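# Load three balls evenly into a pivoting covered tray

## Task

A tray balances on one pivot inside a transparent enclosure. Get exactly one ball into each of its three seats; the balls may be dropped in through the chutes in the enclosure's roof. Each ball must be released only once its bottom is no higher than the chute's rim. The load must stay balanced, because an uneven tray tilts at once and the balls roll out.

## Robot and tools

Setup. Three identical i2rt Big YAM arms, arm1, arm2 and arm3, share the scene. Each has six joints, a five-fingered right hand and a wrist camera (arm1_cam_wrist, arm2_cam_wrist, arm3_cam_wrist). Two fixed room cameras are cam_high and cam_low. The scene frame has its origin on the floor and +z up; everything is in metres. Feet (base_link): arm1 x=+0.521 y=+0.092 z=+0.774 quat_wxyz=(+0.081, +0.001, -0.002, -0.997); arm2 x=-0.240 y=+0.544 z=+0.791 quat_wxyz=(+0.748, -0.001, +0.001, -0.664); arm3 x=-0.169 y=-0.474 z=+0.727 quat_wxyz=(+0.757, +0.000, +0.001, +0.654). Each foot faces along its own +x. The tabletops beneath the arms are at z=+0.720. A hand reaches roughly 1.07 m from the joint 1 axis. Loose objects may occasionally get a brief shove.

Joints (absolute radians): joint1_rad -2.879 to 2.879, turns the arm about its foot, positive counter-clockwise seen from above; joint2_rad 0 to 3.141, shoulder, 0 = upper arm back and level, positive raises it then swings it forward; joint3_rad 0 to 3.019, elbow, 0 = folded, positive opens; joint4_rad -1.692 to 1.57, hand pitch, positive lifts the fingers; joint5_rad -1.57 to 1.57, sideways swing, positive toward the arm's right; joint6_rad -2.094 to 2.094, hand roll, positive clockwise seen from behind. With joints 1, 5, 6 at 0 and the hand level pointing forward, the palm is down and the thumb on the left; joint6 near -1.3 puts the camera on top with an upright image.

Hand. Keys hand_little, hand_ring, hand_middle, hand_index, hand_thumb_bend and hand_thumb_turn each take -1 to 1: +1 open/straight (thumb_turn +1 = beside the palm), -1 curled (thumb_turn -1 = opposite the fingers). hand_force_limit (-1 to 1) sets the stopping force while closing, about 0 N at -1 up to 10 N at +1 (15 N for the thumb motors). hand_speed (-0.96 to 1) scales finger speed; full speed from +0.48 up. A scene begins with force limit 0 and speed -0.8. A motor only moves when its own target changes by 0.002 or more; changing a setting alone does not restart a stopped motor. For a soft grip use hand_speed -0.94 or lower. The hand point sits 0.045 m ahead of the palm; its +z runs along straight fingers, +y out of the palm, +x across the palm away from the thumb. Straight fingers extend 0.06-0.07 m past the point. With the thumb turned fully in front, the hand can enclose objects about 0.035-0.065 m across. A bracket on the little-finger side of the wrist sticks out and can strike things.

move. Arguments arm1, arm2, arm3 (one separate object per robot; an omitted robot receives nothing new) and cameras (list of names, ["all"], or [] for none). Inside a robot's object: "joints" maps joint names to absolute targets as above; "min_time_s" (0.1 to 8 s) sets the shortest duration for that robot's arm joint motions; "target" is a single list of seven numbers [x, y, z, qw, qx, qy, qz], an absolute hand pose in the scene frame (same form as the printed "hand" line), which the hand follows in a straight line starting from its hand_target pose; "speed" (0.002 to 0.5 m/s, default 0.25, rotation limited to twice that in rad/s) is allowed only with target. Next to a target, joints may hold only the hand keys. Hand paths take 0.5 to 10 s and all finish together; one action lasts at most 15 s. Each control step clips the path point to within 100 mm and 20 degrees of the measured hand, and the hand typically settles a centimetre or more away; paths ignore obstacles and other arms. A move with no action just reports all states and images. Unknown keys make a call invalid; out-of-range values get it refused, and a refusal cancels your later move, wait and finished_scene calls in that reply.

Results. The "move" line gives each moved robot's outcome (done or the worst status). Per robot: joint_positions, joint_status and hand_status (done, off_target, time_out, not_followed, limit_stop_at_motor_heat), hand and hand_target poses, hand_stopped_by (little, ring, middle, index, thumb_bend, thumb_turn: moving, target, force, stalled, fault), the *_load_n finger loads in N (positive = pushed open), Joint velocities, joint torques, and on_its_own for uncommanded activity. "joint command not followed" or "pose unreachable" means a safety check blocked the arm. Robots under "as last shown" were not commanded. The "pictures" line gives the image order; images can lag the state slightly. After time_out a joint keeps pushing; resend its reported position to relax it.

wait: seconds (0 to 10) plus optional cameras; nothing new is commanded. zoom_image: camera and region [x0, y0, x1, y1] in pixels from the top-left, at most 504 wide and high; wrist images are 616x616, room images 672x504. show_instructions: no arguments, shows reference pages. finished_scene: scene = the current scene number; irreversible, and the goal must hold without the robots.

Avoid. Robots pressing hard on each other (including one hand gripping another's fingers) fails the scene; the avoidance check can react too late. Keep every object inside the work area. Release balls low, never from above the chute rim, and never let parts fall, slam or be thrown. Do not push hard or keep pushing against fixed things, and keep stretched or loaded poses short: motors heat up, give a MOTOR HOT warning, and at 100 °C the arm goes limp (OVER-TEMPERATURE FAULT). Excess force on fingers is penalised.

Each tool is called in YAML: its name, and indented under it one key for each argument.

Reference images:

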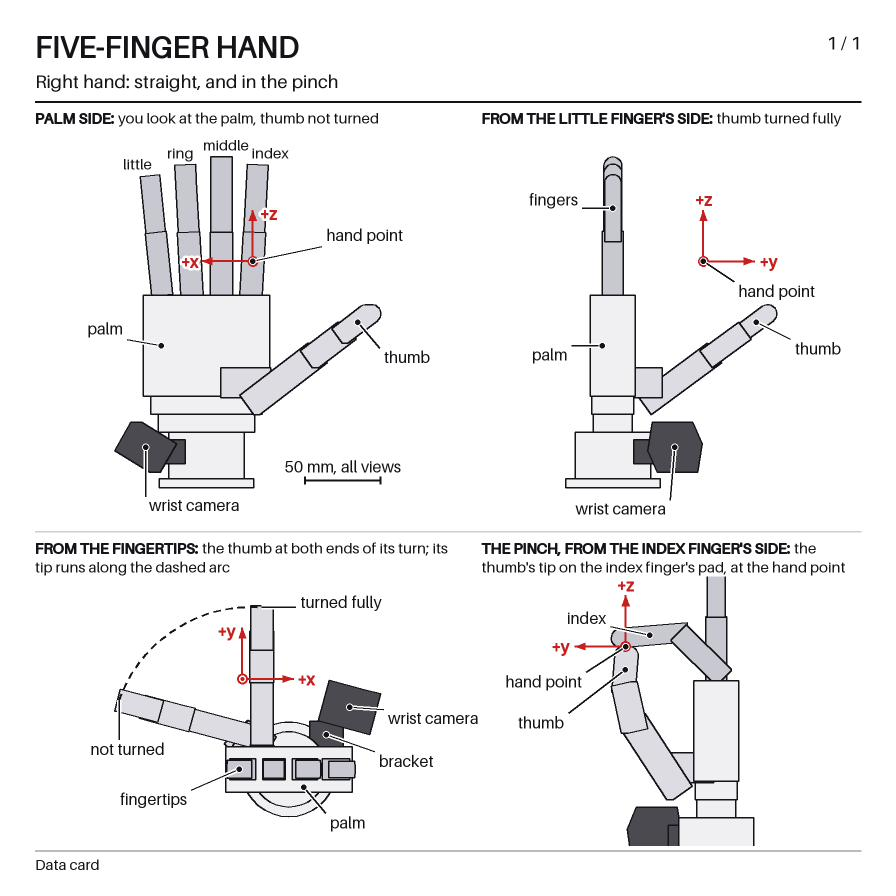

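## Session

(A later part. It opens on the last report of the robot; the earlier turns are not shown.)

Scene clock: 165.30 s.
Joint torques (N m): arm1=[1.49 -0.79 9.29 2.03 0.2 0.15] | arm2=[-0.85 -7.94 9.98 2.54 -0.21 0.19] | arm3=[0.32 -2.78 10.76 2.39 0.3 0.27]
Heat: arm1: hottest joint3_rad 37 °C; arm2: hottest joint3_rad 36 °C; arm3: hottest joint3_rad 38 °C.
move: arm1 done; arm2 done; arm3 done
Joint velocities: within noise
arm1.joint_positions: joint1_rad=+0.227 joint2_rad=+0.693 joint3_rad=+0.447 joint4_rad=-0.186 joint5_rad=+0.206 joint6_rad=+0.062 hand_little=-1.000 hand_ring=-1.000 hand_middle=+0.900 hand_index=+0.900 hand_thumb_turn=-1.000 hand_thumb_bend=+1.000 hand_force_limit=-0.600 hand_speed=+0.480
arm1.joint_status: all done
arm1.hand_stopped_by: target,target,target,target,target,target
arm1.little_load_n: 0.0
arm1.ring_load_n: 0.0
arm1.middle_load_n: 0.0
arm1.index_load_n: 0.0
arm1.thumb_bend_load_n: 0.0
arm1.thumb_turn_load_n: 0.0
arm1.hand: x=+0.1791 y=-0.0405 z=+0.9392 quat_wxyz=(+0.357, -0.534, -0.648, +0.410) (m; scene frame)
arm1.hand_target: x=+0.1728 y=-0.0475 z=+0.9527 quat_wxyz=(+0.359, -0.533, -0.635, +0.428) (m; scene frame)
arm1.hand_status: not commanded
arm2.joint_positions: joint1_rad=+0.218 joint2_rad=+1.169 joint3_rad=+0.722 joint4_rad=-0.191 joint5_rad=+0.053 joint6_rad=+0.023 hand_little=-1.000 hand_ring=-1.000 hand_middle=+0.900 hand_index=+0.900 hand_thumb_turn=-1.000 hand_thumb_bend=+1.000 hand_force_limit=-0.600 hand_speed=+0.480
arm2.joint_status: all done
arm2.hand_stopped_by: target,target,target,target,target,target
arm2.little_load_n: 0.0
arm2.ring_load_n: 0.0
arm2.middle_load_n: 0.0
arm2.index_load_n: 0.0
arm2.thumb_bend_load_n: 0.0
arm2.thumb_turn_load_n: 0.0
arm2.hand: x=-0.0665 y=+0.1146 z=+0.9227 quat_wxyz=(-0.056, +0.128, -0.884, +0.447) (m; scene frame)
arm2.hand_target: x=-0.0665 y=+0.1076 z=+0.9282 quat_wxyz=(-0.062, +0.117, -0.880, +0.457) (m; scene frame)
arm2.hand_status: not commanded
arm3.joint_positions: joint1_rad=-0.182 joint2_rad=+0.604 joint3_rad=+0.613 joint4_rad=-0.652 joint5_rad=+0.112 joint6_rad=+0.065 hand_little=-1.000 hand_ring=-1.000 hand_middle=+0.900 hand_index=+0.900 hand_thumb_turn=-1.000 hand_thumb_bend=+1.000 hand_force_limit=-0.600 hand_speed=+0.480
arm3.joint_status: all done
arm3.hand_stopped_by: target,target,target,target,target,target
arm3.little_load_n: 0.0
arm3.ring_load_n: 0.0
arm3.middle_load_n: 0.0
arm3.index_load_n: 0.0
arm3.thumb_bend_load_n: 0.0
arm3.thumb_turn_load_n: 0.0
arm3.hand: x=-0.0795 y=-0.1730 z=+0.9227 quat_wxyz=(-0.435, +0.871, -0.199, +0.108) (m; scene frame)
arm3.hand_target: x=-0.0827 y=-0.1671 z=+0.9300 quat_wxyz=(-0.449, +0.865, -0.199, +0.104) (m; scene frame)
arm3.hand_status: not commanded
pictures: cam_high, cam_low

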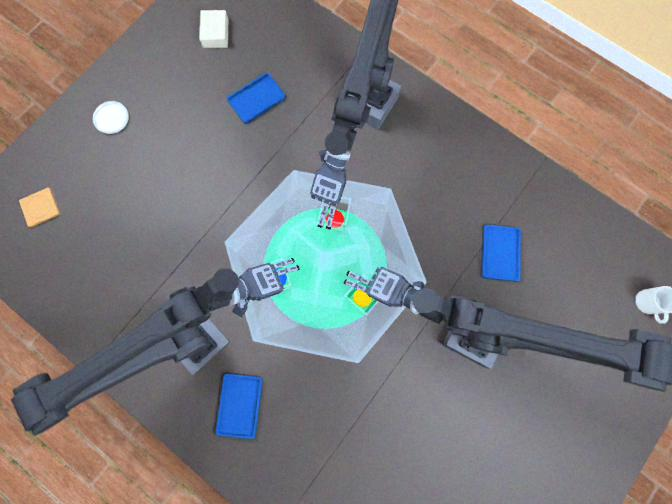

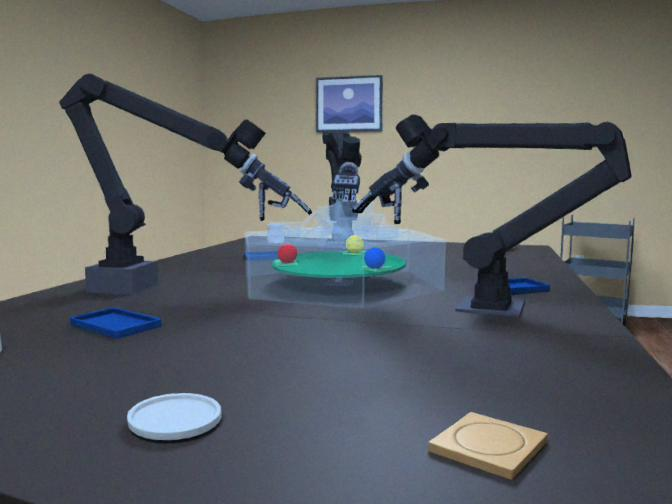

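wait:
  seconds: 0.5
  cameras: ["cam_low"]

zoom_image:
  camera: "cam_low"
  region: [240, 180, 440, 310]

Scene clock: 167.27 s.
Joint torques (N m): arm1=[1.44 -0.79 9.31 2.06 0.2 0.16] | arm2=[-0.85 -7.82 10 2.54 -0.21 0.19] | arm3=[0.32 -2.73 10.74 2.4 0.31 0.27]
Heat: arm1: hottest joint3_rad 37 °C; arm2: hottest joint3_rad 36 °C; arm3: hottest joint3_rad 38 °C.
Joint velocities: within noise
arm1.joint_positions: joint1_rad=+0.227 joint2_rad=+0.693 joint3_rad=+0.447 joint4_rad=-0.186 joint5_rad=+0.206 joint6_rad=+0.062 hand_little=-1.000 hand_ring=-1.000 hand_middle=+0.900 hand_index=+0.900 hand_thumb_turn=-1.000 hand_thumb_bend=+1.000 hand_force_limit=-0.600 hand_speed=+0.480
arm1.joint_status: all done
arm1.hand_stopped_by: target,target,target,target,target,target
arm1.little_load_n: 0.0
arm1.ring_load_n: 0.0
arm1.middle_load_n: 0.0
arm1.index_load_n: 0.0
arm1.thumb_bend_load_n: 0.0
arm1.thumb_turn_load_n: 0.0
arm1.hand: x=+0.1791 y=-0.0405 z=+0.9392 quat_wxyz=(+0.357, -0.534, -0.648, +0.410) (m; scene frame)
arm1.hand_target: x=+0.1728 y=-0.0475 z=+0.9527 quat_wxyz=(+0.359, -0.533, -0.635, +0.428) (m; scene frame)
arm1.hand_status: not commanded
arm2.joint_positions: joint1_rad=+0.218 joint2_rad=+1.169 joint3_rad=+0.722 joint4_rad=-0.191 joint5_rad=+0.053 joint6_rad=+0.023 hand_little=-1.000 hand_ring=-1.000 hand_middle=+0.900 hand_index=+0.900 hand_thumb_turn=-1.000 hand_thumb_bend=+1.000 hand_force_limit=-0.600 hand_speed=+0.480
arm2.joint_status: all done
arm2.hand_stopped_by: target,target,target,target,target,target
arm2.little_load_n: 0.0
arm2.ring_load_n: 0.0
arm2.middle_load_n: 0.0
arm2.index_load_n: 0.0
arm2.thumb_bend_load_n: 0.0
arm2.thumb_turn_load_n: 0.0
arm2.hand: x=-0.0665 y=+0.1146 z=+0.9227 quat_wxyz=(-0.056, +0.128, -0.884, +0.447) (m; scene frame)
arm2.hand_target: x=-0.0665 y=+0.1076 z=+0.9282 quat_wxyz=(-0.062, +0.117, -0.880, +0.457) (m; scene frame)
arm2.hand_status: not commanded
arm3.joint_positions: joint1_rad=-0.182 joint2_rad=+0.604 joint3_rad=+0.613 joint4_rad=-0.652 joint5_rad=+0.112 joint6_rad=+0.065 hand_little=-1.000 hand_ring=-1.000 hand_middle=+0.900 hand_index=+0.900 hand_thumb_turn=-1.000 hand_thumb_bend=+1.000 hand_force_limit=-0.600 hand_speed=+0.480
arm3.joint_status: all done
arm3.hand_stopped_by: target,target,target,target,target,target
arm3.little_load_n: 0.0
arm3.ring_load_n: 0.0
arm3.middle_load_n: 0.0
arm3.index_load_n: 0.0
arm3.thumb_bend_load_n: -0.5
arm3.thumb_turn_load_n: 0.0
arm3.hand: x=-0.0795 y=-0.1730 z=+0.9227 quat_wxyz=(-0.435, +0.871, -0.199, +0.108) (m; scene frame)
arm3.hand_target: x=-0.0827 y=-0.1671 z=+0.9300 quat_wxyz=(-0.449, +0.865, -0.199, +0.104) (m; scene frame)
arm3.hand_status: not commanded
wait: 0.50 s; at rest from the start
pictures: cam_low

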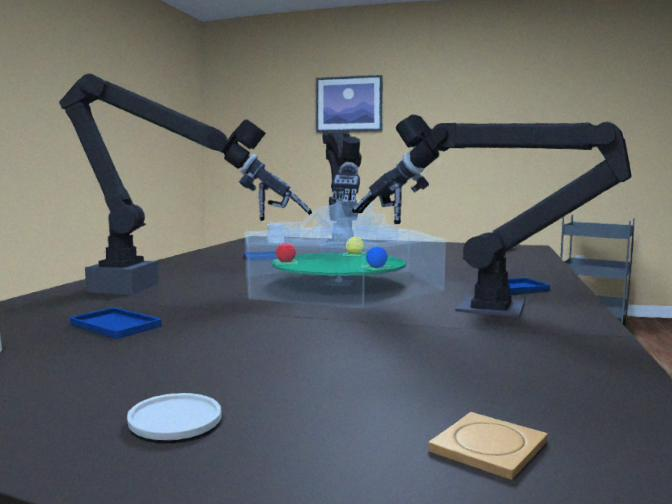

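Scaled by 2.520 from the camera's 672x504 image, which has a finer 960x720 frame.

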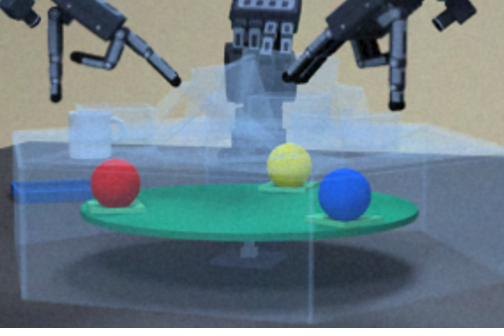

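Settled and level.

finished_scene:
  scene: 3

The scene is finished: the task was done.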